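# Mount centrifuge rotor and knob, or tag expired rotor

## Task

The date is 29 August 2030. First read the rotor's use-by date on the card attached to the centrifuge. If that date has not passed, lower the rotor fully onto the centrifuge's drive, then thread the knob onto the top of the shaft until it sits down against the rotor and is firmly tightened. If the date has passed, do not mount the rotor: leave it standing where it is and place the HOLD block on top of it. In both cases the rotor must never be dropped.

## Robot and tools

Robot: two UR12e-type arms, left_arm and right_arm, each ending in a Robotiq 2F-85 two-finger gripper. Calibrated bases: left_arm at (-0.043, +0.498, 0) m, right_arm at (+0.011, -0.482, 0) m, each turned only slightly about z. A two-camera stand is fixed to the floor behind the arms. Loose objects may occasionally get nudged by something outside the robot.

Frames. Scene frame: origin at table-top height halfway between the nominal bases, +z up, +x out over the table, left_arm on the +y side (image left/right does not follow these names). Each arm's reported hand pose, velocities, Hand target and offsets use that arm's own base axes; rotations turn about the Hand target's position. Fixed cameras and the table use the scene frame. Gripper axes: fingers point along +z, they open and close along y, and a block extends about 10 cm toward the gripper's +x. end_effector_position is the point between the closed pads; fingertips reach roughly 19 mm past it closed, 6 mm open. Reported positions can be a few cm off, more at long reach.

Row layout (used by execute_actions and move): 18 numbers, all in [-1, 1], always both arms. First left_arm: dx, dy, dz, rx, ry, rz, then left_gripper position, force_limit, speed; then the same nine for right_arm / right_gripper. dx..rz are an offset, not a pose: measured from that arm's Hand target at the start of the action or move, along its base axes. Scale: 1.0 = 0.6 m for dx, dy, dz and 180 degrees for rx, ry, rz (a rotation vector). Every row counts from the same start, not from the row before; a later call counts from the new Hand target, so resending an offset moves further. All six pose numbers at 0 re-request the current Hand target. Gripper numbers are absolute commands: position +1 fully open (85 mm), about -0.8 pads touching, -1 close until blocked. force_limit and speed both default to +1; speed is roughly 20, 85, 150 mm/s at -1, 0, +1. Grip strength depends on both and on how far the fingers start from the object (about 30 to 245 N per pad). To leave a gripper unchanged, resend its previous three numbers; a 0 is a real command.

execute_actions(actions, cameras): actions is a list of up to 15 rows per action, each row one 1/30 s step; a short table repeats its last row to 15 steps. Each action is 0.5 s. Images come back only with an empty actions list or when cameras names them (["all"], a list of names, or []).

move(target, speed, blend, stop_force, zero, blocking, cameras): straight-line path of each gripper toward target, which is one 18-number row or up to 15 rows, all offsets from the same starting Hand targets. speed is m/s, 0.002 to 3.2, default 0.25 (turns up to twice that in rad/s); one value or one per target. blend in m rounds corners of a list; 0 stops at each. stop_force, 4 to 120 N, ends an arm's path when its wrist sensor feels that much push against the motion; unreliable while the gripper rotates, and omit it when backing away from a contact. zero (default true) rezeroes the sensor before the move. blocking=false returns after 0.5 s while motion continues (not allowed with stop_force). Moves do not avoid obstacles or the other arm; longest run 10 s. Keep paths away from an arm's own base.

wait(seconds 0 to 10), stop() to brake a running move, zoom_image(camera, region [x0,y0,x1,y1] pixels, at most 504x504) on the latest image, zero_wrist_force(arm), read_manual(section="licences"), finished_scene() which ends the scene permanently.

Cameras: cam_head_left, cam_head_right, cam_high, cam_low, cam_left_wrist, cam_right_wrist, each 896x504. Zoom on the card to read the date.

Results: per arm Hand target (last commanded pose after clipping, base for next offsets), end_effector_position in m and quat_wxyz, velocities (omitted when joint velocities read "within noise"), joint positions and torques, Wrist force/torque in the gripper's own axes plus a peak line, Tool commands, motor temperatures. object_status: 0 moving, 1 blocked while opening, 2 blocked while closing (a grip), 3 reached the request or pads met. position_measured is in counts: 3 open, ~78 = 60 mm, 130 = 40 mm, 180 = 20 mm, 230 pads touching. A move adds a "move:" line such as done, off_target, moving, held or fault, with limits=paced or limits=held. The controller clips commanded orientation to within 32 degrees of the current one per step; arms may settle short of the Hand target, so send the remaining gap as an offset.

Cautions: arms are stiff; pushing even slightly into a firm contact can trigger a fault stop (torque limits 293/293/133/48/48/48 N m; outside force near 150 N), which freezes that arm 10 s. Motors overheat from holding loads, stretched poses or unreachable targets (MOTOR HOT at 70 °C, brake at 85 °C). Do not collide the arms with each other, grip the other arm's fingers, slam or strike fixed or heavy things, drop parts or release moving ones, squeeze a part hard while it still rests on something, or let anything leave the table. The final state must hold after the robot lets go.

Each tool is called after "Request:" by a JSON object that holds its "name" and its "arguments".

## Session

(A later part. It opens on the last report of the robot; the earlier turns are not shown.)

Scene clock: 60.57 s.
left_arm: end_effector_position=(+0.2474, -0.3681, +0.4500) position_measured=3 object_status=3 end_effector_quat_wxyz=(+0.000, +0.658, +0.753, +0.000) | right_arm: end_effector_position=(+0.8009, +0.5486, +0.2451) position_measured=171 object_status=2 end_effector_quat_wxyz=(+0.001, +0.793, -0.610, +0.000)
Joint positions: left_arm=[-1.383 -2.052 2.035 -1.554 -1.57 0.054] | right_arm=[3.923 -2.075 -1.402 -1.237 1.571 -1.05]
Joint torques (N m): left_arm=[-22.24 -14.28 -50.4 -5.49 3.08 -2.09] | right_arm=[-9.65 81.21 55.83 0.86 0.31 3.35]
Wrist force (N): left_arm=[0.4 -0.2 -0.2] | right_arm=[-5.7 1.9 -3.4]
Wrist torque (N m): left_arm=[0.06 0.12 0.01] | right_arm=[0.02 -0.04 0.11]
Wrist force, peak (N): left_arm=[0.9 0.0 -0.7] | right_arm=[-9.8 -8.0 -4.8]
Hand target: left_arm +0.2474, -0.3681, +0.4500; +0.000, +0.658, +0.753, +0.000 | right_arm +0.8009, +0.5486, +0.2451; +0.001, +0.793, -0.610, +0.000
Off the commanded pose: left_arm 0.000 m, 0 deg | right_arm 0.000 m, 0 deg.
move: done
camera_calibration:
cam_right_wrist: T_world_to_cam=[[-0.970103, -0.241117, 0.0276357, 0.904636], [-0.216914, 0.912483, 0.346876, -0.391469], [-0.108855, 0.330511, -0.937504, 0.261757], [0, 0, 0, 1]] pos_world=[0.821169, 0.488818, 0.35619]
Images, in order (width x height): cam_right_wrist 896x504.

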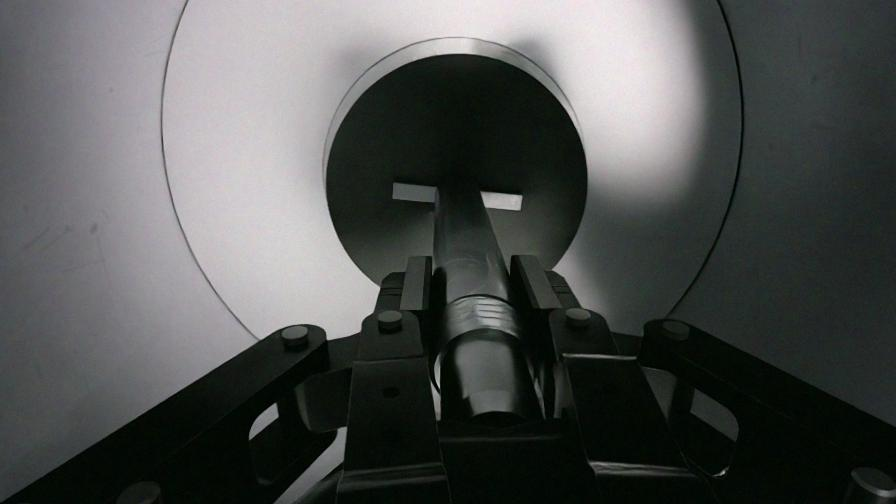

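Request:
{"name": "move", "arguments": {"target": [[0, 0, 0, 0, 0, 0, 1, 1, 1, 0, 0, 0, 0, 0, 0, 1, -1, 0], [-0.0025, -0.0437, -0.15, 0, 0, 0, 1, 1, 1, 0, 0, 0.3333, 0, 0, 0, 1, -1, 0]], "speed": 0.3, "cameras": ["cam_right_wrist", "cam_left_wrist"]}}

Request:
{"name": "zoom_image", "arguments": {"camera": "cam_right_wrist", "region": [380, 120, 520, 260]}}

Request:
{"name": "zoom_image", "arguments": {"camera": "cam_left_wrist", "region": [290, 140, 660, 420]}}

Scene clock: 67.07 s.
left_arm: end_effector_position=(+0.2459, -0.3943, +0.3600) position_measured=3 object_status=3 end_effector_quat_wxyz=(+0.000, +0.658, +0.753, +0.000) | right_arm: end_effector_position=(+0.8009, +0.5486, +0.4449) position_measured=3 object_status=3 end_effector_quat_wxyz=(+0.001, +0.793, -0.610, +0.000)
Joint positions: left_arm=[-1.398 -1.996 2.163 -1.738 -1.57 0.039] | right_arm=[3.923 -2.016 -1.133 -1.564 1.571 -1.049]
Joint torques (N m): left_arm=[-22.66 3.42 -39.17 -7.36 2.4 -2.34] | right_arm=[2.07 81.56 61.82 1.68 2.21 1.79]
Wrist force (N): left_arm=[0.2 0.0 -0.3] | right_arm=[-0.7 -0.3 0.0]
Wrist torque (N m): left_arm=[0.08 0.14 -0.01] | right_arm=[-0.24 -0.08 0.12]
Wrist force, peak (N): left_arm=[1.0 -0.1 -1.9] | right_arm=[-5.8 3.0 -4.5]
Hand target: left_arm +0.2459, -0.3943, +0.3600; +0.000, +0.658, +0.753, +0.000 | right_arm +0.8009, +0.5486, +0.4450; +0.001, +0.793, -0.610, +0.000
Off the commanded pose: left_arm 0.000 m, 0 deg | right_arm 0.000 m, 0 deg.
move: done
camera_calibration:
cam_left_wrist: T_world_to_cam=[[0.993337, 0.115124, -0.00529136, -0.186838], [0.109059, -0.924184, 0.366047, -0.505129], [0.0372505, -0.364185, -0.930581, 0.307666], [0, 0, 0, 1]] pos_world=[0.229221, -0.333275, 0.47022]
cam_right_wrist: T_world_to_cam=[[-0.970155, -0.240908, 0.0276136, 0.899041], [-0.216727, 0.912536, 0.346852, -0.460885], [-0.108758, 0.330516, -0.937513, 0.44912], [0, 0, 0, 1]] pos_world=[0.821168, 0.488718, 0.556089]
Images, in order (width x height): cam_left_wrist 896x504, cam_right_wrist 896x504.

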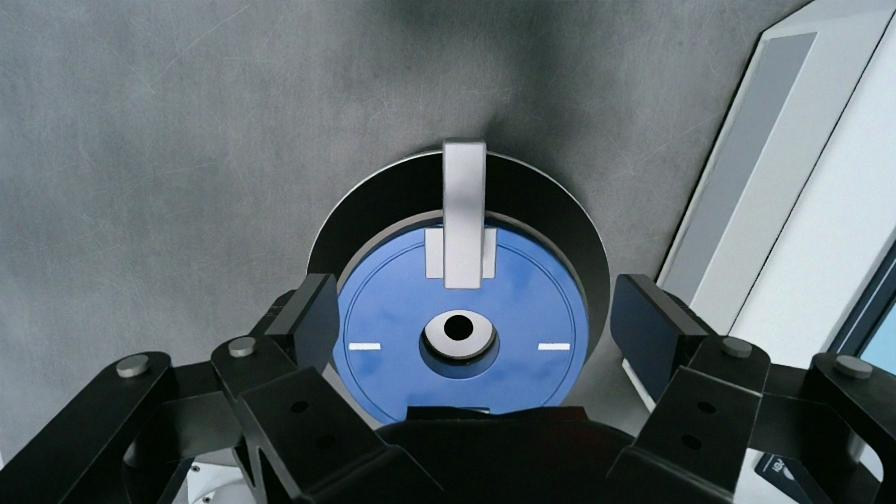

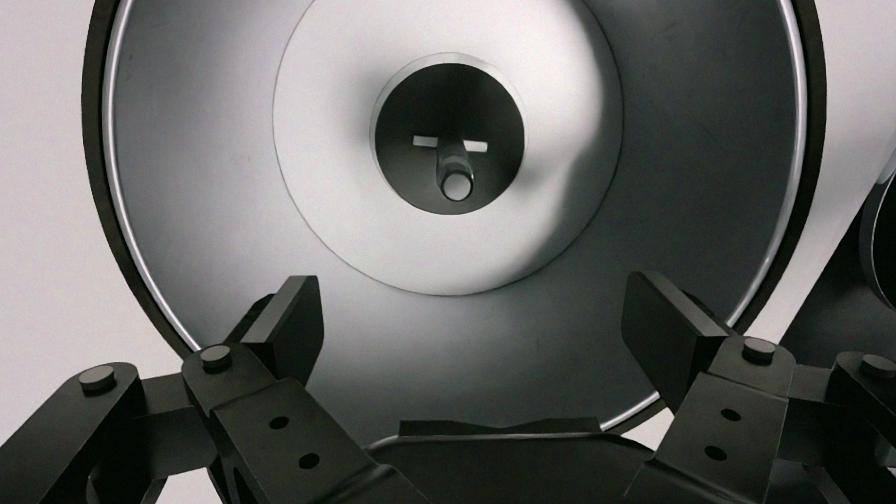

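Scaled by 3.600 from the camera's 896x504 image, which has a finer 1280x720 frame.

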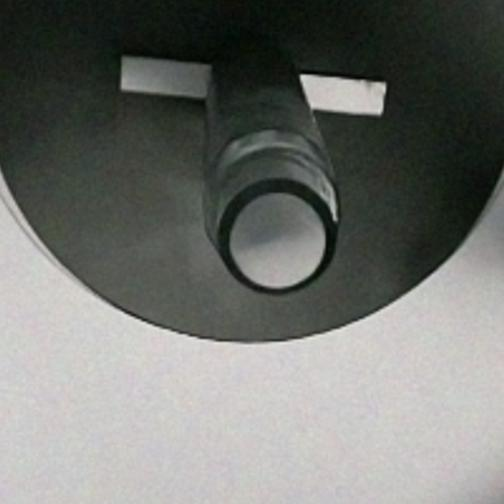

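Scaled by 1.362 from the camera's 896x504 image, which has a finer 1280x720 frame.

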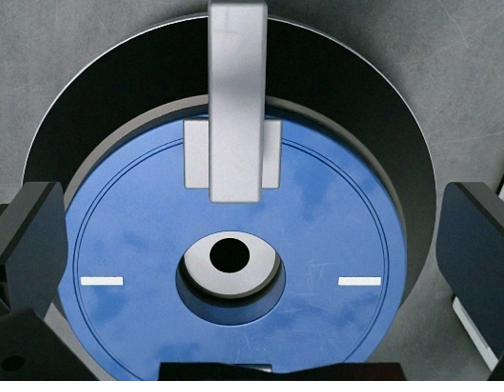

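Request:
{"name": "move", "arguments": {"target": [0.002, 0.0003, -0.1, 0, 0, -0.0044, 1, 1, 1, -0.9253, -0.3632, 0.0083, 0, 0, -0.0328, 1, -1, 0], "speed": 0.45, "cameras": ["cam_right_wrist", "cam_left_wrist", "cam_head_left", "cam_head_right"]}}

Request:
{"name": "zoom_image", "arguments": {"camera": "cam_head_left", "region": [380, 320, 600, 480]}}

Request:
{"name": "zoom_image", "arguments": {"camera": "cam_right_wrist", "region": [320, 130, 600, 420]}}

Request:
{"name": "zoom_image", "arguments": {"camera": "cam_left_wrist", "region": [290, 60, 660, 420]}}

Scene clock: 75.13 s.
left_arm: end_effector_position=(+0.2471, -0.3941, +0.3000) position_measured=3 object_status=3 end_effector_quat_wxyz=(+0.000, +0.663, +0.748, +0.000) | right_arm: end_effector_position=(+0.2458, +0.3307, +0.4500) position_measured=3 object_status=3 end_effector_quat_wxyz=(+0.001, +0.760, -0.650, +0.000)
Joint positions: left_arm=[-1.395 -1.968 2.255 -1.859 -1.57 0.056] | right_arm=[4.509 -1.027 -2.064 -1.623 1.572 -0.36]
Joint torques (N m): left_arm=[17.86 2.75 -39.03 -7.23 1.29 1.72] | right_arm=[9.22 18.72 48.73 1.3 -4.28 3.73]
Wrist force (N): left_arm=[0.5 -0.3 -0.6] | right_arm=[-0.6 0.1 0.0]
Wrist torque (N m): left_arm=[0.00 0.10 -0.27] | right_arm=[-0.16 -0.16 0.11]
Wrist force, peak (N): left_arm=[0.7 0.2 -1.1] | right_arm=[-1.4 -3.0 0.6]
Hand target: left_arm +0.2471, -0.3941, +0.3000; +0.000, +0.663, +0.748, +0.000 | right_arm +0.2457, +0.3307, +0.4500; +0.001, +0.760, -0.650, +0.000
Off the commanded pose: left_arm 0.000 m, 0 deg | right_arm 0.000 m, 0 deg.
move: done
camera_calibration:
cam_left_wrist: T_world_to_cam=[[0.994829, 0.101429, -0.00520522, -0.194228], [0.0962851, -0.925594, 0.366066, -0.480509], [0.0323117, -0.364674, -0.930574, 0.252783], [0, 0, 0, 1]] pos_world=[0.231322, -0.332873, 0.41012]
cam_right_wrist: T_world_to_cam=[[-0.989784, -0.139854, 0.027707, 0.279293], [-0.121697, 0.929996, 0.346838, -0.413244], [-0.074274, 0.339923, -0.937516, 0.453859], [0, 0, 0, 1]] pos_world=[0.259859, 0.269098, 0.56109]
Images, in order (width x height): cam_head_left 896x504, cam_head_right 896x504, cam_left_wrist 896x504, cam_right_wrist 896x504.

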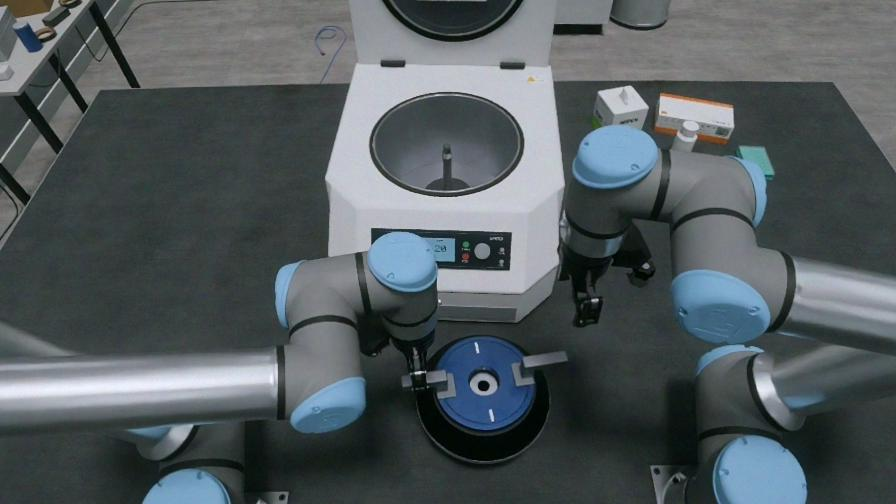

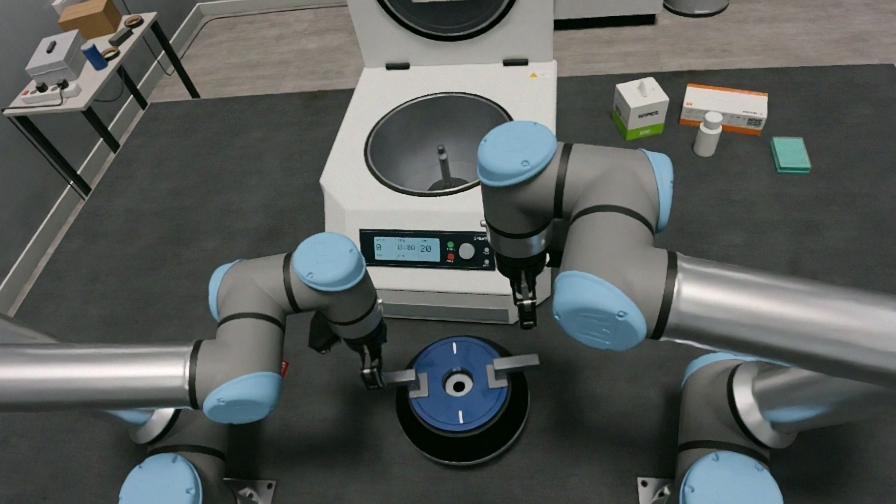

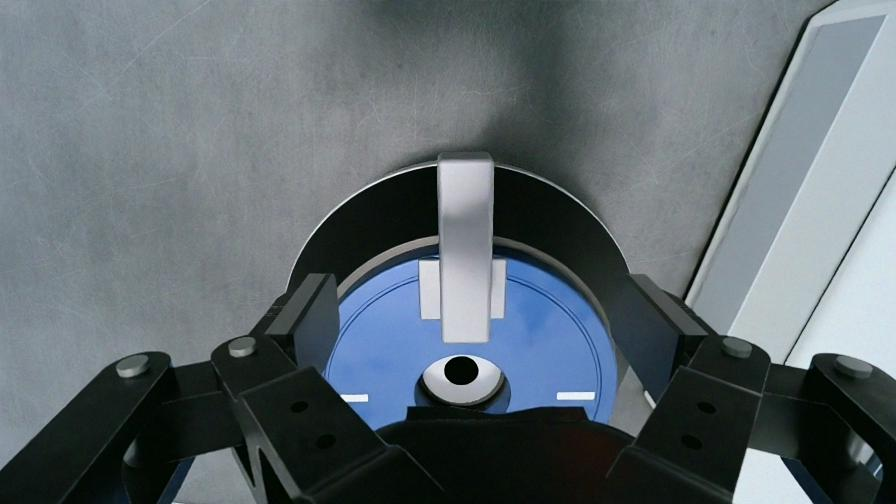

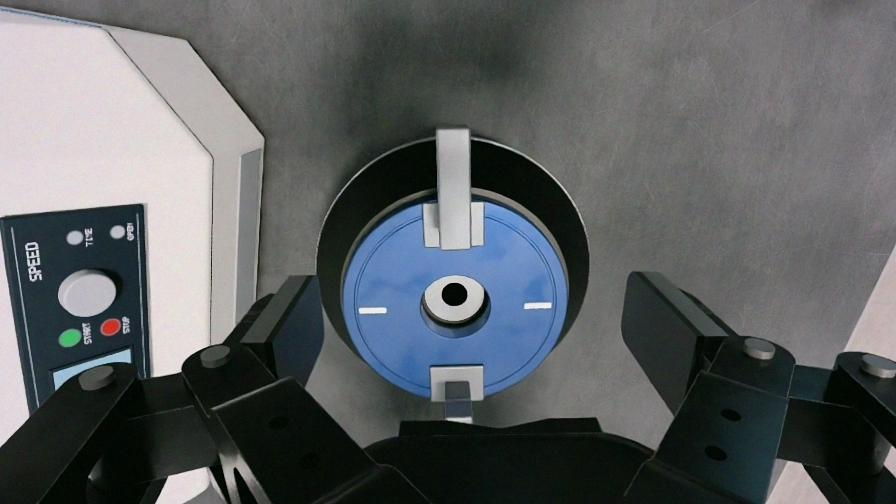

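Scaled by 2.291 from the camera's 896x504 image, which has a finer 1280x720 frame.

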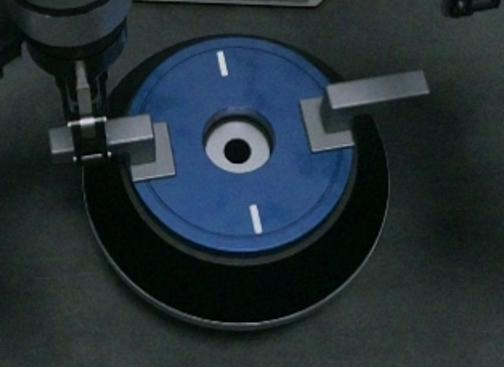

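Scaled by 1.738 from the camera's 896x504 image, which has a finer 1280x720 frame.

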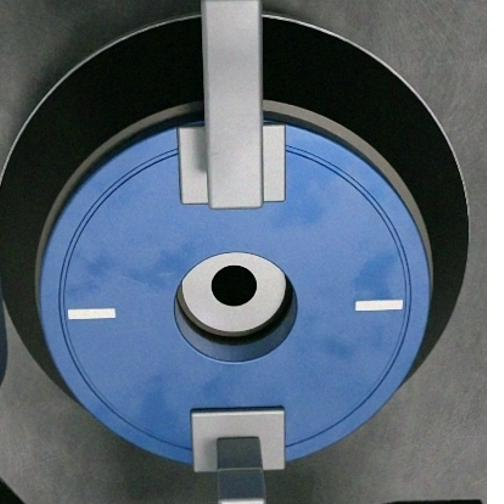

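Scaled by 1.362 from the camera's 896x504 image, which has a finer 1280x720 frame.

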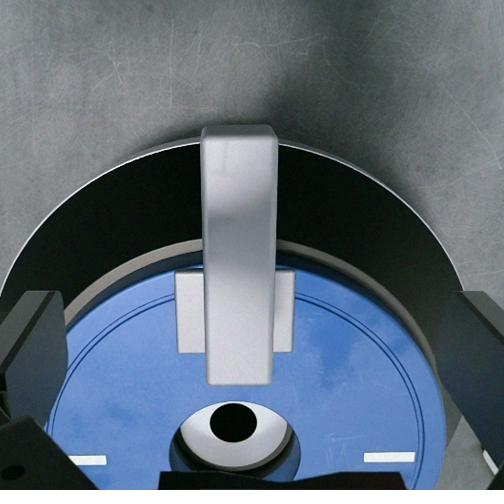

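Request:
{"name": "zoom_image", "arguments": {"camera": "cam_left_wrist", "region": [280, 240, 680, 400]}}

Request:
{"name": "zoom_image", "arguments": {"camera": "cam_right_wrist", "region": [270, 240, 670, 400]}}

Request:
{"name": "zoom_image", "arguments": {"camera": "cam_head_left", "region": [500, 330, 580, 400]}}

Request:
{"name": "zoom_image", "arguments": {"camera": "cam_head_right", "region": [470, 330, 550, 400]}}

Scaled by 1.260 from the camera's 896x504 image, which has a finer 1280x720 frame.

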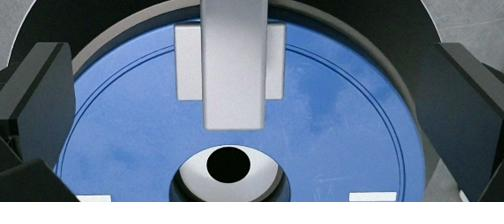

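Scaled by 1.260 from the camera's 896x504 image, which has a finer 1280x720 frame.

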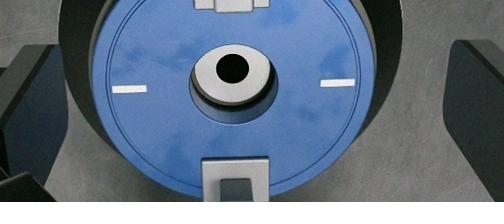

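Scaled by 6.300 from the camera's 896x504 image, which has a finer 1280x720 frame.

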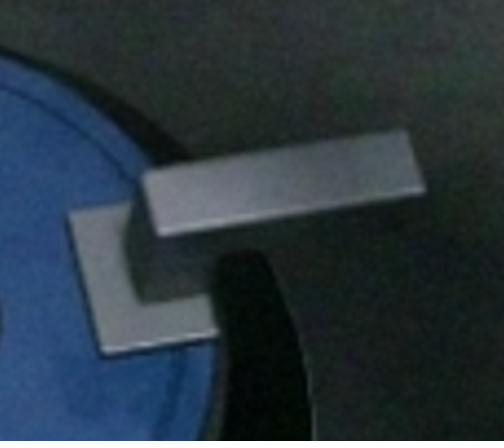

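Scaled by 6.300 from the camera's 896x504 image, which has a finer 1280x720 frame.

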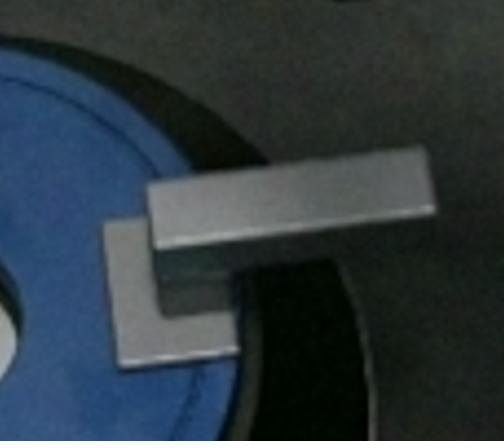

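Request:
{"name": "zoom_image", "arguments": {"camera": "cam_left_wrist", "region": [580, 250, 700, 330]}}

Request:
{"name": "zoom_image", "arguments": {"camera": "cam_left_wrist", "region": [270, 250, 390, 330]}}

Request:
{"name": "zoom_image", "arguments": {"camera": "cam_right_wrist", "region": [600, 250, 720, 330]}}

Request:
{"name": "zoom_image", "arguments": {"camera": "cam_right_wrist", "region": [250, 250, 370, 330]}}

Scaled by 4.200 from the camera's 896x504 image, which has a finer 1280x720 frame.

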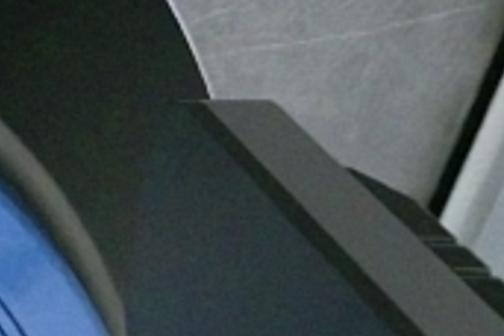

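Scaled by 4.200 from the camera's 896x504 image, which has a finer 1280x720 frame.

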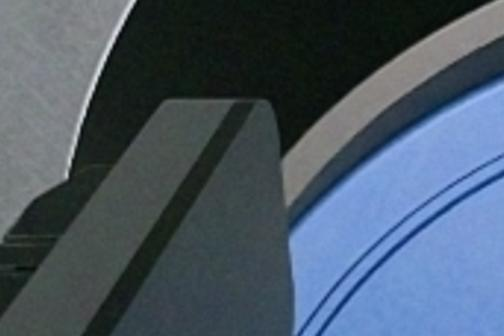

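Scaled by 4.200 from the camera's 896x504 image, which has a finer 1280x720 frame.

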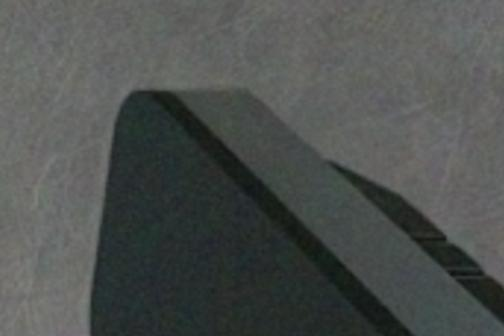

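Scaled by 4.200 from the camera's 896x504 image, which has a finer 1280x720 frame.

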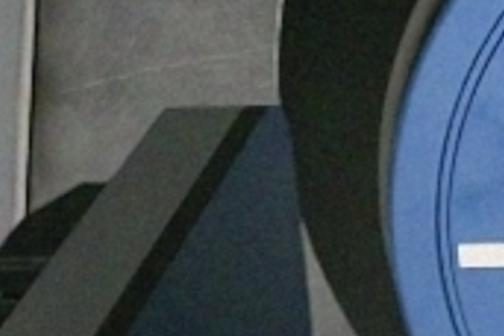

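Request:
{"name": "move", "arguments": {"target": [-0.001, -0.0002, -0.1333, 0, 0, 0.0039, 0.1, -1, 1, -0.001, -0.0002, -0.3833, 0, 0, 0.0056, 0.1, -1, 1], "speed": 0.25, "cameras": ["cam_right_wrist", "cam_left_wrist", "cam_head_right"]}}

Scene clock: 86.70 s.
left_arm: end_effector_position=(+0.2464, -0.3942, +0.2200) position_measured=117 object_status=3 end_effector_quat_wxyz=(+0.000, +0.659, +0.752, +0.000) | right_arm: end_effector_position=(+0.2451, +0.3305, +0.2201) position_measured=117 object_status=3 end_effector_quat_wxyz=(+0.001, +0.766, -0.643, +0.000)
Joint positions: left_arm=[-1.396 -1.903 2.368 -2.036 -1.57 0.042] | right_arm=[4.511 -1.111 -2.436 -1.166 1.572 -0.376]
Joint torques (N m): left_arm=[-8.24 -0.62 -36 -6.94 1.21 -2.48] | right_arm=[-12.67 -4.38 43.73 8.01 2.56 -4.66]
Wrist force (N): left_arm=[0.3 -0.2 -0.4] | right_arm=[-0.9 -0.2 0.3]
Wrist torque (N m): left_arm=[0.04 0.11 0.03] | right_arm=[-0.20 -0.06 0.37]
Wrist force, peak (N): left_arm=[0.8 -0.4 -1.1] | right_arm=[-1.0 0.1 -2.6]
Hand target: left_arm +0.2465, -0.3942, +0.2200; +0.000, +0.659, +0.752, +0.000 | right_arm +0.2451, +0.3305, +0.2200; +0.001, +0.766, -0.643, +0.000
Off the commanded pose: left_arm 0.000 m, 0 deg | right_arm 0.000 m, 0 deg.
move: done
camera_calibration:
cam_left_wrist: T_world_to_cam=[[0.993523, 0.113504, -0.00531871, -0.188859], [0.107561, -0.924351, 0.366068, -0.453584], [0.0366338, -0.364269, -0.930573, 0.177506], [0, 0, 0, 1]] pos_world=[0.229921, -0.333175, 0.33022]
cam_right_wrist: T_world_to_cam=[[-0.987175, -0.15724, 0.0275811, 0.290072], [-0.138077, 0.927706, 0.346837, -0.328707], [-0.0801236, 0.33858, -0.93752, 0.240189], [0, 0, 0, 1]] pos_world=[0.260209, 0.269231, 0.331189]
Images, in order (width x height): cam_head_right 896x504, cam_left_wrist 896x504, cam_right_wrist 896x504.

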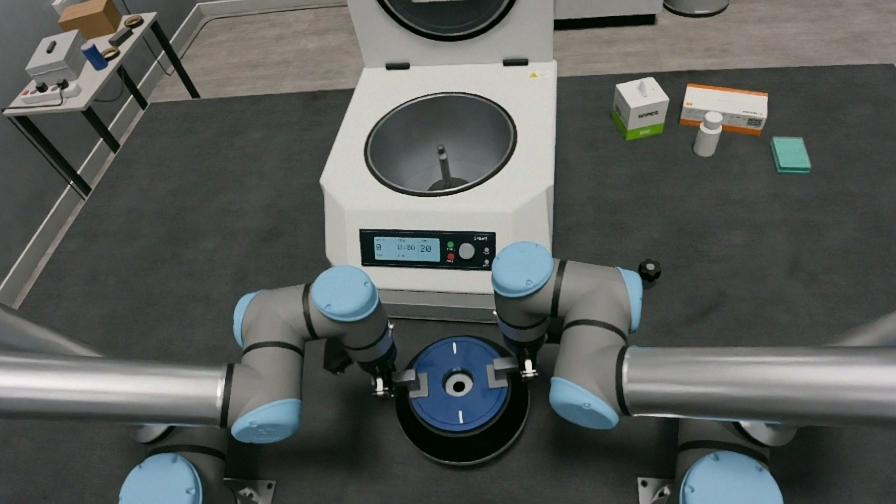

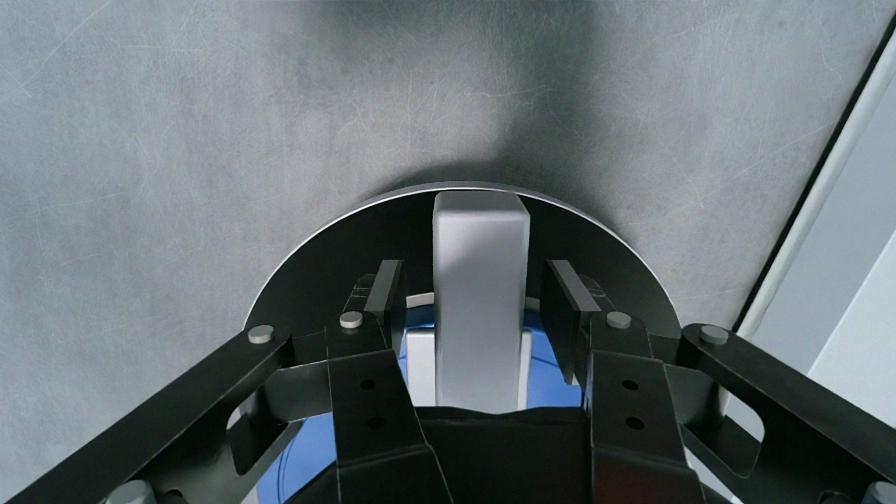

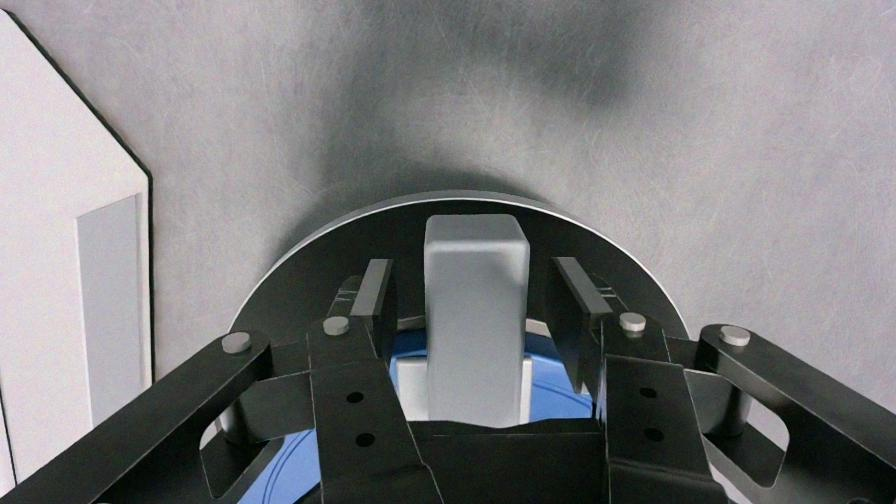

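Request:
{"name": "zoom_image", "arguments": {"camera": "cam_left_wrist", "region": [380, 170, 600, 430]}}

Request:
{"name": "zoom_image", "arguments": {"camera": "cam_right_wrist", "region": [360, 180, 620, 440]}}

Request:
{"name": "zoom_image", "arguments": {"camera": "cam_head_right", "region": [350, 320, 560, 470]}}

Scaled by 1.938 from the camera's 896x504 image, which has a finer 1280x720 frame.

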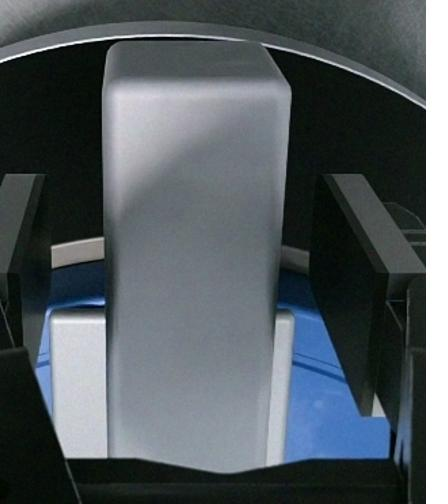

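Scaled by 1.938 from the camera's 896x504 image, which has a finer 1280x720 frame.

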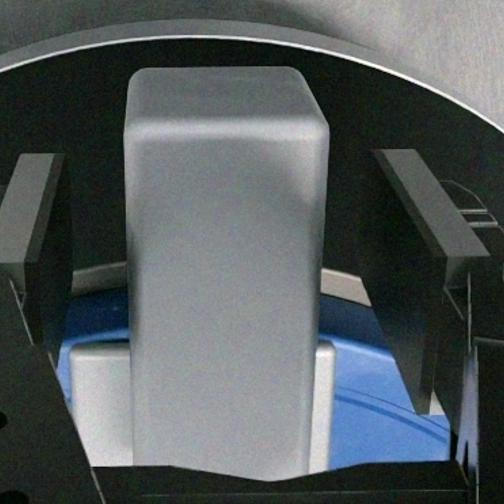

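Scaled by 2.400 from the camera's 896x504 image, which has a finer 1280x720 frame.

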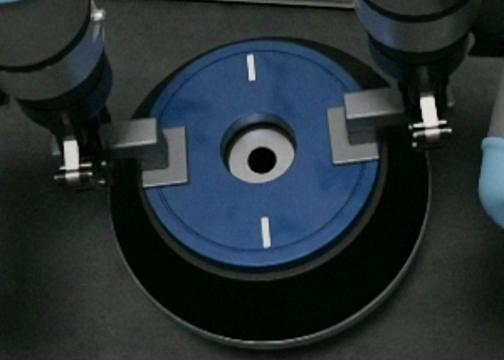

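Request:
{"name": "move", "arguments": {"target": [0, 0, 0, 0, 0, 0, -1, 1, -1, 0, 0, 0, 0, 0, 0, -1, 1, -1], "speed": 0.1}}

Scene clock: 92.40 s.
left_arm: end_effector_position=(+0.2465, -0.3942, +0.2200) position_measured=171 object_status=0 end_effector_quat_wxyz=(+0.000, +0.659, +0.752, +0.000) | right_arm: end_effector_position=(+0.2451, +0.3305, +0.2200) position_measured=171 object_status=0 end_effector_quat_wxyz=(+0.001, +0.766, -0.643, +0.000)
Joint positions: left_arm=[-1.396 -1.903 2.368 -2.036 -1.57 0.042] | right_arm=[4.511 -1.111 -2.436 -1.166 1.572 -0.376]
Joint torques (N m): left_arm=[6.27 1.8 -36.7 -7.13 2.14 -2.22] | right_arm=[-3.86 -2.77 43.97 6.52 2.98 -4.55]
Wrist force (N): left_arm=[15.1 -1.2 -24.3] | right_arm=[15.5 -1.2 -21.5]
Wrist torque (N m): left_arm=[0.27 0.04 0.34] | right_arm=[0.08 -0.07 0.63]
Wrist force, peak (N): left_arm=[15.1 -1.2 -24.3] | right_arm=[15.5 -1.2 -21.5]
Hand target: left_arm +0.2465, -0.3942, +0.2200; +0.000, +0.659, +0.752, +0.000 | right_arm +0.2451, +0.3305, +0.2200; +0.001, +0.766, -0.643, +0.000
Off the commanded pose: left_arm 0.000 m, 0 deg | right_arm 0.000 m, 0 deg.
move: done

Request:
{"name": "wait", "arguments": {"seconds": 0.3}}

Scene clock: 93.10 s.
left_arm: end_effector_position=(+0.2465, -0.3942, +0.2200) position_measured=172 object_status=2 end_effector_quat_wxyz=(+0.000, +0.659, +0.752, +0.000) | right_arm: end_effector_position=(+0.2451, +0.3305, +0.2200) position_measured=172 object_status=2 end_effector_quat_wxyz=(+0.001, +0.766, -0.643, +0.000)
Joint positions: left_arm=[-1.396 -1.903 2.368 -2.036 -1.57 0.042] | right_arm=[4.511 -1.111 -2.436 -1.166 1.572 -0.376]
Joint torques (N m): left_arm=[7.45 0.52 -35.71 -7.14 1.02 -2.31] | right_arm=[7.78 -2.36 44.42 2.87 2.99 -4.45]
Wrist force (N): left_arm=[21.1 -2.4 -32.8] | right_arm=[19.0 1.8 -27.9]
Wrist torque (N m): left_arm=[0.27 -0.04 0.34] | right_arm=[0.06 -0.05 0.62]
Wrist force, peak (N): left_arm=[21.1 -2.1 -33.2] | right_arm=[19.4 1.5 -28.4]
Hand target: left_arm +0.2465, -0.3942, +0.2200; +0.000, +0.659, +0.752, +0.000 | right_arm +0.2451, +0.3305, +0.2200; +0.001, +0.766, -0.643, +0.000
Tool commands: left_gripper/position=-1.0 left_gripper/force_limit=+1.0 left_gripper/speed=-1.0 right_gripper/position=-1.0 right_gripper/force_limit=+1.0 right_gripper/speed=-1.0
Off the commanded pose: left_arm 0.000 m, 0 deg | right_arm 0.000 m, 0 deg.
wait: 0.30 s; at rest from the start

Request:
{"name": "move", "arguments": {"target": [0, 0, 0.05, 0, 0, 0, -1, 1, -1, 0, 0, 0.05, 0, 0, 0, -1, 1, -1], "speed": 0.08, "cameras": ["cam_head_left"]}}

Scene clock: 94.40 s.
left_arm: end_effector_position=(+0.2465, -0.3942, +0.2499) position_measured=172 object_status=2 end_effector_quat_wxyz=(+0.000, +0.659, +0.752, +0.000) | right_arm: end_effector_position=(+0.2451, +0.3305, +0.2499) position_measured=172 object_status=2 end_effector_quat_wxyz=(+0.001, +0.766, -0.643, +0.000) end_effector_velocity=(+0.000, -0.001, +0.000) end_effector_angular_velocity=(-0.003, +0.000, -0.001)
Joint positions: left_arm=[-1.396 -1.932 2.327 -1.967 -1.57 0.042] | right_arm=[4.511 -1.085 -2.393 -1.236 1.572 -0.376]
Joint velocities: left_arm=[within noise] | right_arm=[0 0.001 0.001 -0.005 -0.001 0.001]
Joint torques (N m): left_arm=[6.17 -54.08 -73.09 -0.44 -0.55 0.19] | right_arm=[-1.21 37.96 73.83 0.01 -5.1 0.64]
Wrist force (N): left_arm=[-19.0 -3.6 39.0] | right_arm=[-20.1 -3.6 36.3]
Wrist torque (N m): left_arm=[0.32 0.25 0.45] | right_arm=[0.08 -0.13 0.82]
Wrist force, peak (N): left_arm=[-30.6 -4.7 41.1] | right_arm=[-34.4 -2.9 42.9]
Hand target: left_arm +0.2465, -0.3942, +0.2500; +0.000, +0.659, +0.752, +0.000 | right_arm +0.2451, +0.3305, +0.2500; +0.001, +0.766, -0.643, +0.000
Off the commanded pose: left_arm 0.000 m, 0 deg | right_arm 0.000 m, 0 deg.
move: done
Images, in order (width x height): cam_head_left 896x504.

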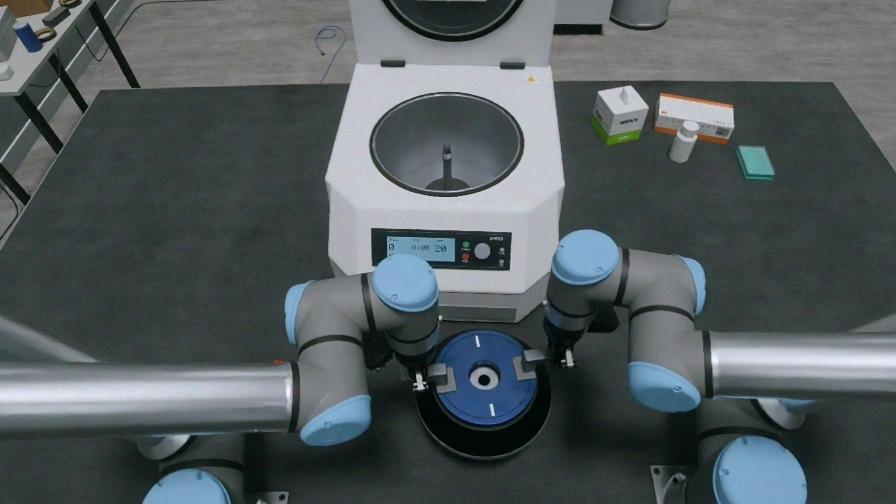

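Request:
{"name": "move", "arguments": {"target": [0, -0.0005, 0.25, 0, 0, 0, -1, 1, -1, 0, 0.0005, 0.25, 0, 0, 0, -1, 1, -1], "speed": 0.15}}

Scene clock: 101.43 s.
left_arm: end_effector_position=(+0.2465, -0.3945, +0.3999) position_measured=172 object_status=2 end_effector_quat_wxyz=(+0.000, +0.659, +0.752, +0.000) | right_arm: end_effector_position=(+0.2451, +0.3308, +0.3999) position_measured=172 object_status=2 end_effector_quat_wxyz=(+0.001, +0.766, -0.643, +0.000)
Joint positions: left_arm=[-1.396 -2.005 2.098 -1.664 -1.57 0.042] | right_arm=[4.511 -1.026 -2.152 -1.536 1.572 -0.376]
Joint torques (N m): left_arm=[-24.36 -45.33 -94.3 -12.06 0.38 -2.65] | right_arm=[17.52 21.18 93.67 9.91 2.53 3.03]
Wrist force (N): left_arm=[23.9 -1.8 39.6] | right_arm=[22.4 -1.8 35.6]
Wrist torque (N m): left_arm=[0.41 -0.02 0.30] | right_arm=[0.20 -0.49 0.46]
Wrist force, peak (N): left_arm=[-25.1 -4.1 44.6] | right_arm=[-26.7 -3.7 41.6]
Hand target: left_arm +0.2465, -0.3945, +0.4000; +0.000, +0.659, +0.752, +0.000 | right_arm +0.2451, +0.3308, +0.4000; +0.001, +0.766, -0.643, +0.000
Off the commanded pose: left_arm 0.000 m, 0 deg | right_arm 0.000 m, 0 deg.
move: done

Request:
{"name": "move", "arguments": {"target": [0, 0.00027, 0.25, 0, 0, 0, -1, 1, -1, 0, -0.00027, 0.25, 0, 0, 0, -1, 1, -1], "speed": 0.15}}

Scene clock: 103.83 s.
left_arm: end_effector_position=(+0.2465, -0.3943, +0.5499) position_measured=172 object_status=2 end_effector_quat_wxyz=(+0.000, +0.659, +0.752, +0.000) | right_arm: end_effector_position=(+0.2451, +0.3306, +0.5499) position_measured=172 object_status=2 end_effector_quat_wxyz=(+0.001, +0.766, -0.643, +0.000)
Joint positions: left_arm=[-1.396 -1.996 1.829 -1.405 -1.57 0.042] | right_arm=[4.511 -1.05 -1.877 -1.787 1.572 -0.376]
Joint torques (N m): left_arm=[4.61 3.84 -92.35 -17.14 1.64 -1.47] | right_arm=[8.86 -7.22 92.88 14.17 1.49 -0.69]
Wrist force (N): left_arm=[41.2 -0.9 39.8] | right_arm=[39.2 -1.3 35.6]
Wrist torque (N m): left_arm=[0.43 -0.24 0.20] | right_arm=[0.15 -0.56 0.37]
Wrist force, peak (N): left_arm=[41.2 -0.9 39.8] | right_arm=[39.2 -1.3 35.6]
Hand target: left_arm +0.2465, -0.3944, +0.5500; +0.000, +0.659, +0.752, +0.000 | right_arm +0.2451, +0.3307, +0.5500; +0.001, +0.766, -0.643, +0.000
Off the commanded pose: left_arm 0.000 m, 0 deg | right_arm 0.000 m, 0 deg.
move: done

Request:
{"name": "move", "arguments": {"target": [0, 0.0006, 0, 0, 0, 0, -1, 1, -1, 0, -0.0006, 0, 0, 0, 0, -1, 1, -1], "speed": 0.05}}

Scene clock: 105.10 s.
left_arm: end_effector_position=(+0.2465, -0.3941, +0.5500) position_measured=172 object_status=2 end_effector_quat_wxyz=(+0.000, +0.659, +0.752, +0.000) | right_arm: end_effector_position=(+0.2451, +0.3304, +0.5500) position_measured=172 object_status=2 end_effector_quat_wxyz=(+0.001, +0.766, -0.643, +0.000)
Joint positions: left_arm=[-1.396 -1.996 1.829 -1.404 -1.57 0.042] | right_arm=[4.511 -1.05 -1.877 -1.787 1.572 -0.376]
Joint torques (N m): left_arm=[14.67 -43.6 -71.51 -13.37 -0.73 1.47] | right_arm=[-2.53 24.77 76.3 12 1.34 -4.14]
Wrist force (N): left_arm=[23.7 -1.9 40.0] | right_arm=[22.0 -1.5 35.7]
Wrist torque (N m): left_arm=[0.29 -0.09 0.17] | right_arm=[0.11 -0.52 0.48]
Wrist force, peak (N): left_arm=[44.0 -1.3 40.0] | right_arm=[41.9 -1.1 36.1]
Hand target: left_arm +0.2465, -0.3940, +0.5500; +0.000, +0.659, +0.752, +0.000 | right_arm +0.2451, +0.3303, +0.5500; +0.001, +0.766, -0.643, +0.000
Off the commanded pose: left_arm 0.000 m, 0 deg | right_arm 0.000 m, 0 deg.
move: done

Request:
{"name": "move", "arguments": {"target": [0.0974, 0.0106, 0, 0, 0, -0.00056, -1, 1, -1, 0.0963, 0.0129, 0, 0, 0, -0.00056, -1, 1, -1], "speed": 0.12}}

Scene clock: 107.73 s.
left_arm: end_effector_position=(+0.3048, -0.3876, +0.5500) position_measured=172 object_status=2 end_effector_quat_wxyz=(+0.000, +0.660, +0.752, +0.000) | right_arm: end_effector_position=(+0.3028, +0.3380, +0.5500) position_measured=172 object_status=2 end_effector_quat_wxyz=(+0.001, +0.765, -0.644, +0.000)
Joint positions: left_arm=[-1.266 -1.945 1.8 -1.426 -1.57 0.175] | right_arm=[4.375 -1.127 -1.839 -1.748 1.571 -0.51]
Joint torques (N m): left_arm=[25.22 -29.26 -80.97 -5.2 -0.8 1.72] | right_arm=[-19.6 26.54 83.32 5.89 -0.02 -4.94]
Wrist force (N): left_arm=[-25.9 -2.5 39.2] | right_arm=[-26.2 -3.0 36.0]
Wrist torque (N m): left_arm=[0.39 0.32 0.06] | right_arm=[0.12 -0.25 0.73]
Wrist force, peak (N): left_arm=[-32.6 0.6 39.3] | right_arm=[-32.1 -8.0 36.2]
Hand target: left_arm +0.3049, -0.3876, +0.5500; +0.000, +0.660, +0.752, +0.000 | right_arm +0.3029, +0.3381, +0.5500; +0.001, +0.765, -0.644, +0.000
Off the commanded pose: left_arm 0.000 m, 0 deg | right_arm 0.000 m, 0 deg.
move: done

Request:
{"name": "move", "arguments": {"target": [0.0977, 0.0082, 0, 0, 0, -0.00056, -1, 1, -1, 0.0959, 0.0153, 0, 0, 0, -0.00056, -1, 1, -1], "speed": 0.12}}

Scene clock: 109.17 s.
left_arm: end_effector_position=(+0.3634, -0.3826, +0.5500) position_measured=172 object_status=2 end_effector_quat_wxyz=(+0.000, +0.660, +0.751, +0.000) | right_arm: end_effector_position=(+0.3604, +0.3471, +0.5500) position_measured=172 object_status=2 end_effector_quat_wxyz=(+0.001, +0.765, -0.644, +0.000)
Joint positions: left_arm=[-1.148 -1.884 1.761 -1.448 -1.57 0.295] | right_arm=[4.264 -1.21 -1.791 -1.713 1.571 -0.619]
Joint torques (N m): left_arm=[7.68 -8.93 -96.48 -23.99 -6.21 1.04] | right_arm=[6.06 10.91 95.4 21.15 10.95 -4.93]
Wrist force (N): left_arm=[45.0 -2.1 40.1] | right_arm=[43.5 -2.9 35.8]
Wrist torque (N m): left_arm=[0.36 -0.24 0.09] | right_arm=[0.08 -0.64 0.59]
Wrist force, peak (N): left_arm=[45.0 -2.1 40.1] | right_arm=[43.5 -2.9 35.8]
Hand target: left_arm +0.3635, -0.3827, +0.5500; +0.000, +0.660, +0.751, +0.000 | right_arm +0.3604, +0.3472, +0.5500; +0.001, +0.765, -0.644, +0.000
Off the commanded pose: left_arm 0.000 m, 0 deg | right_arm 0.000 m, 0 deg.
move: done

Request:
{"name": "move", "arguments": {"target": [0.146, 0.0157, 0, 0, 0, -0.00083, -1, 1, -1, 0.1445, 0.0197, 0, 0, 0, -0.00083, -1, 1, -1], "speed": 0.15}}

Scene clock: 110.80 s.
left_arm: end_effector_position=(+0.4510, -0.3733, +0.5500) position_measured=172 object_status=2 end_effector_quat_wxyz=(+0.000, +0.661, +0.750, +0.000) | right_arm: end_effector_position=(+0.4470, +0.3590, +0.5500) position_measured=172 object_status=2 end_effector_quat_wxyz=(+0.001, +0.764, -0.645, +0.000)
Joint positions: left_arm=[-0.994 -1.785 1.689 -1.476 -1.571 0.451] | right_arm=[4.127 -1.337 -1.704 -1.673 1.571 -0.754]
Joint torques (N m): left_arm=[13.84 -31.13 -87.46 -15.33 -4.08 0.92] | right_arm=[-3.57 37.93 89.59 14.07 6.11 -4.73]
Wrist force (N): left_arm=[12.6 -2.1 39.3] | right_arm=[11.5 -2.1 35.7]
Wrist torque (N m): left_arm=[0.34 0.00 0.02] | right_arm=[0.15 -0.44 0.59]
Wrist force, peak (N): left_arm=[53.6 -5.7 40.1] | right_arm=[51.6 2.9 36.3]
Hand target: left_arm +0.4511, -0.3733, +0.5500; +0.000, +0.661, +0.750, +0.000 | right_arm +0.4471, +0.3591, +0.5500; +0.001, +0.764, -0.645, +0.000
Off the commanded pose: left_arm 0.000 m, 0 deg | right_arm 0.000 m, 0 deg.
move: done

Request:
{"name": "move", "arguments": {"target": [0.195, 0.0198, 0, 0, 0, -0.0011, -1, 1, -1, 0.1924, 0.0272, 0, 0, 0, -0.0011, -1, 1, -1], "speed": 0.2}}

Scene clock: 112.60 s.
left_arm: end_effector_position=(+0.5680, -0.3614, +0.5500) position_measured=172 object_status=2 end_effector_quat_wxyz=(+0.000, +0.662, +0.749, +0.000) | right_arm: end_effector_position=(+0.5625, +0.3753, +0.5500) position_measured=172 object_status=2 end_effector_quat_wxyz=(+0.001, +0.763, -0.647, +0.000)
Joint positions: left_arm=[-0.828 -1.636 1.563 -1.498 -1.571 0.62] | right_arm=[3.99 -1.512 -1.557 -1.645 1.571 -0.887]
Joint torques (N m): left_arm=[13.9 -52.95 -88.69 -9.08 -4.51 1.12] | right_arm=[-3.61 58.66 89.08 6.44 5.9 -4.77]
Wrist force (N): left_arm=[11.5 -1.6 39.2] | right_arm=[10.1 -2.6 36.1]
Wrist torque (N m): left_arm=[0.40 0.04 0.02] | right_arm=[0.04 -0.36 0.62]
Wrist force, peak (N): left_arm=[-23.3 0.0 39.3] | right_arm=[-23.7 -6.8 36.1]
Hand target: left_arm +0.5681, -0.3614, +0.5500; +0.000, +0.662, +0.749, +0.000 | right_arm +0.5626, +0.3754, +0.5500; +0.001, +0.763, -0.647, +0.000
Off the commanded pose: left_arm 0.000 m, 0 deg | right_arm 0.000 m, 0 deg.
move: done

Request:
{"name": "move", "arguments": {"target": [0.2925, 0.0295, 0, 0, 0, -0.00167, -1, 1, -1, 0.2887, 0.041, 0, 0, 0, -0.00167, -1, 1, -1], "speed": 0.2, "cameras": ["cam_head_left", "cam_head_right", "cam_low", "cam_high"]}}

Scene clock: 114.57 s.
left_arm: end_effector_position=(+0.7436, -0.3436, +0.5500) position_measured=172 object_status=2 end_effector_quat_wxyz=(+0.000, +0.664, +0.747, +0.000) | right_arm: end_effector_position=(+0.7358, +0.3998, +0.5500) position_measured=172 object_status=2 end_effector_quat_wxyz=(+0.001, +0.761, -0.649, +0.000)
Joint positions: left_arm=[-0.647 -1.389 1.3 -1.483 -1.571 0.806] | right_arm=[3.849 -1.786 -1.26 -1.668 1.571 -1.023]
Joint torques (N m): left_arm=[6.34 -82.67 -87.66 -10.17 -5.74 0.86] | right_arm=[3.79 92.59 89.55 6.63 6.81 -4.7]
Wrist force (N): left_arm=[18.0 -1.5 39.4] | right_arm=[16.9 -2.5 36.2]
Wrist torque (N m): left_arm=[0.37 0.05 0.07] | right_arm=[0.05 -0.49 0.58]
Wrist force, peak (N): left_arm=[-26.9 -4.1 39.5] | right_arm=[-27.7 -4.1 36.0]
Hand target: left_arm +0.7436, -0.3437, +0.5500; +0.000, +0.664, +0.747, +0.000 | right_arm +0.7358, +0.4000, +0.5500; +0.001, +0.761, -0.649, +0.000
Off the commanded pose: left_arm 0.000 m, 0 deg | right_arm 0.000 m, 0 deg.
move: done
Images, in order (width x height): cam_head_left 896x504, cam_head_right 896x504, cam_high 896x504, cam_low 896x504.

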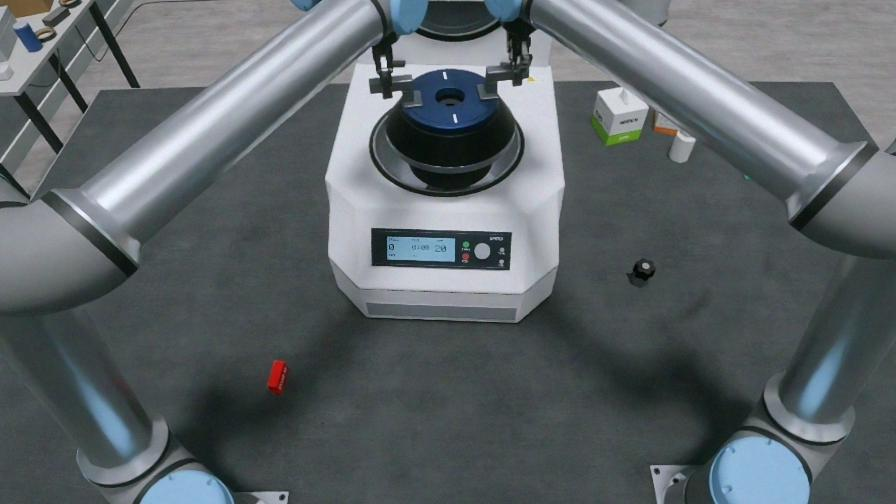

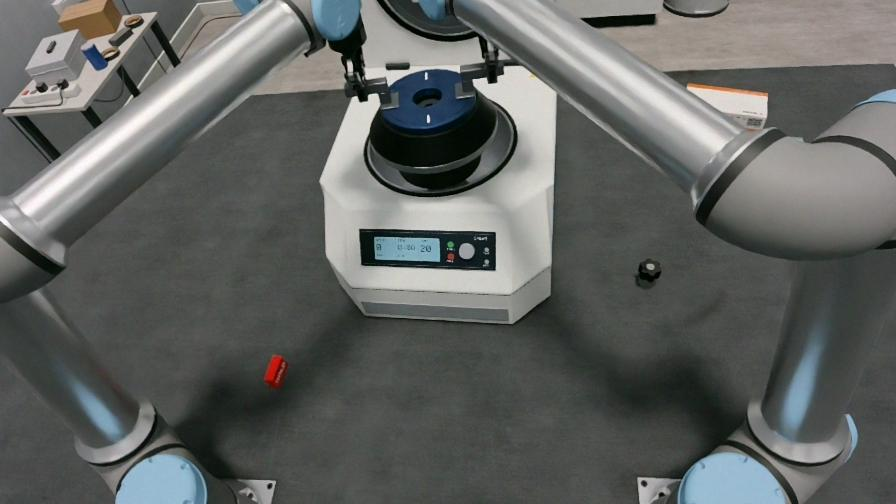

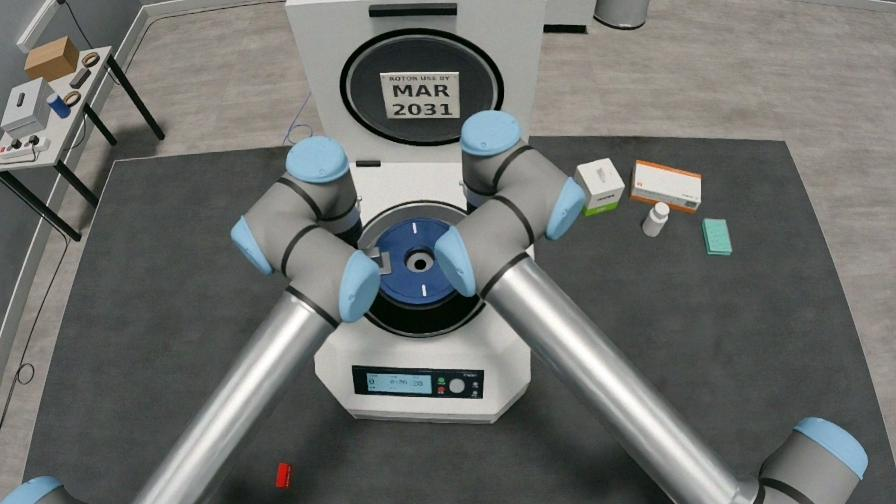

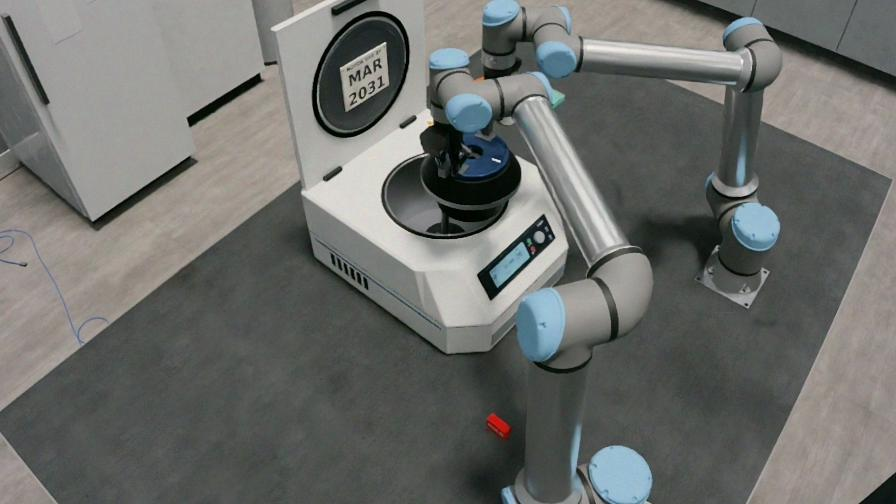

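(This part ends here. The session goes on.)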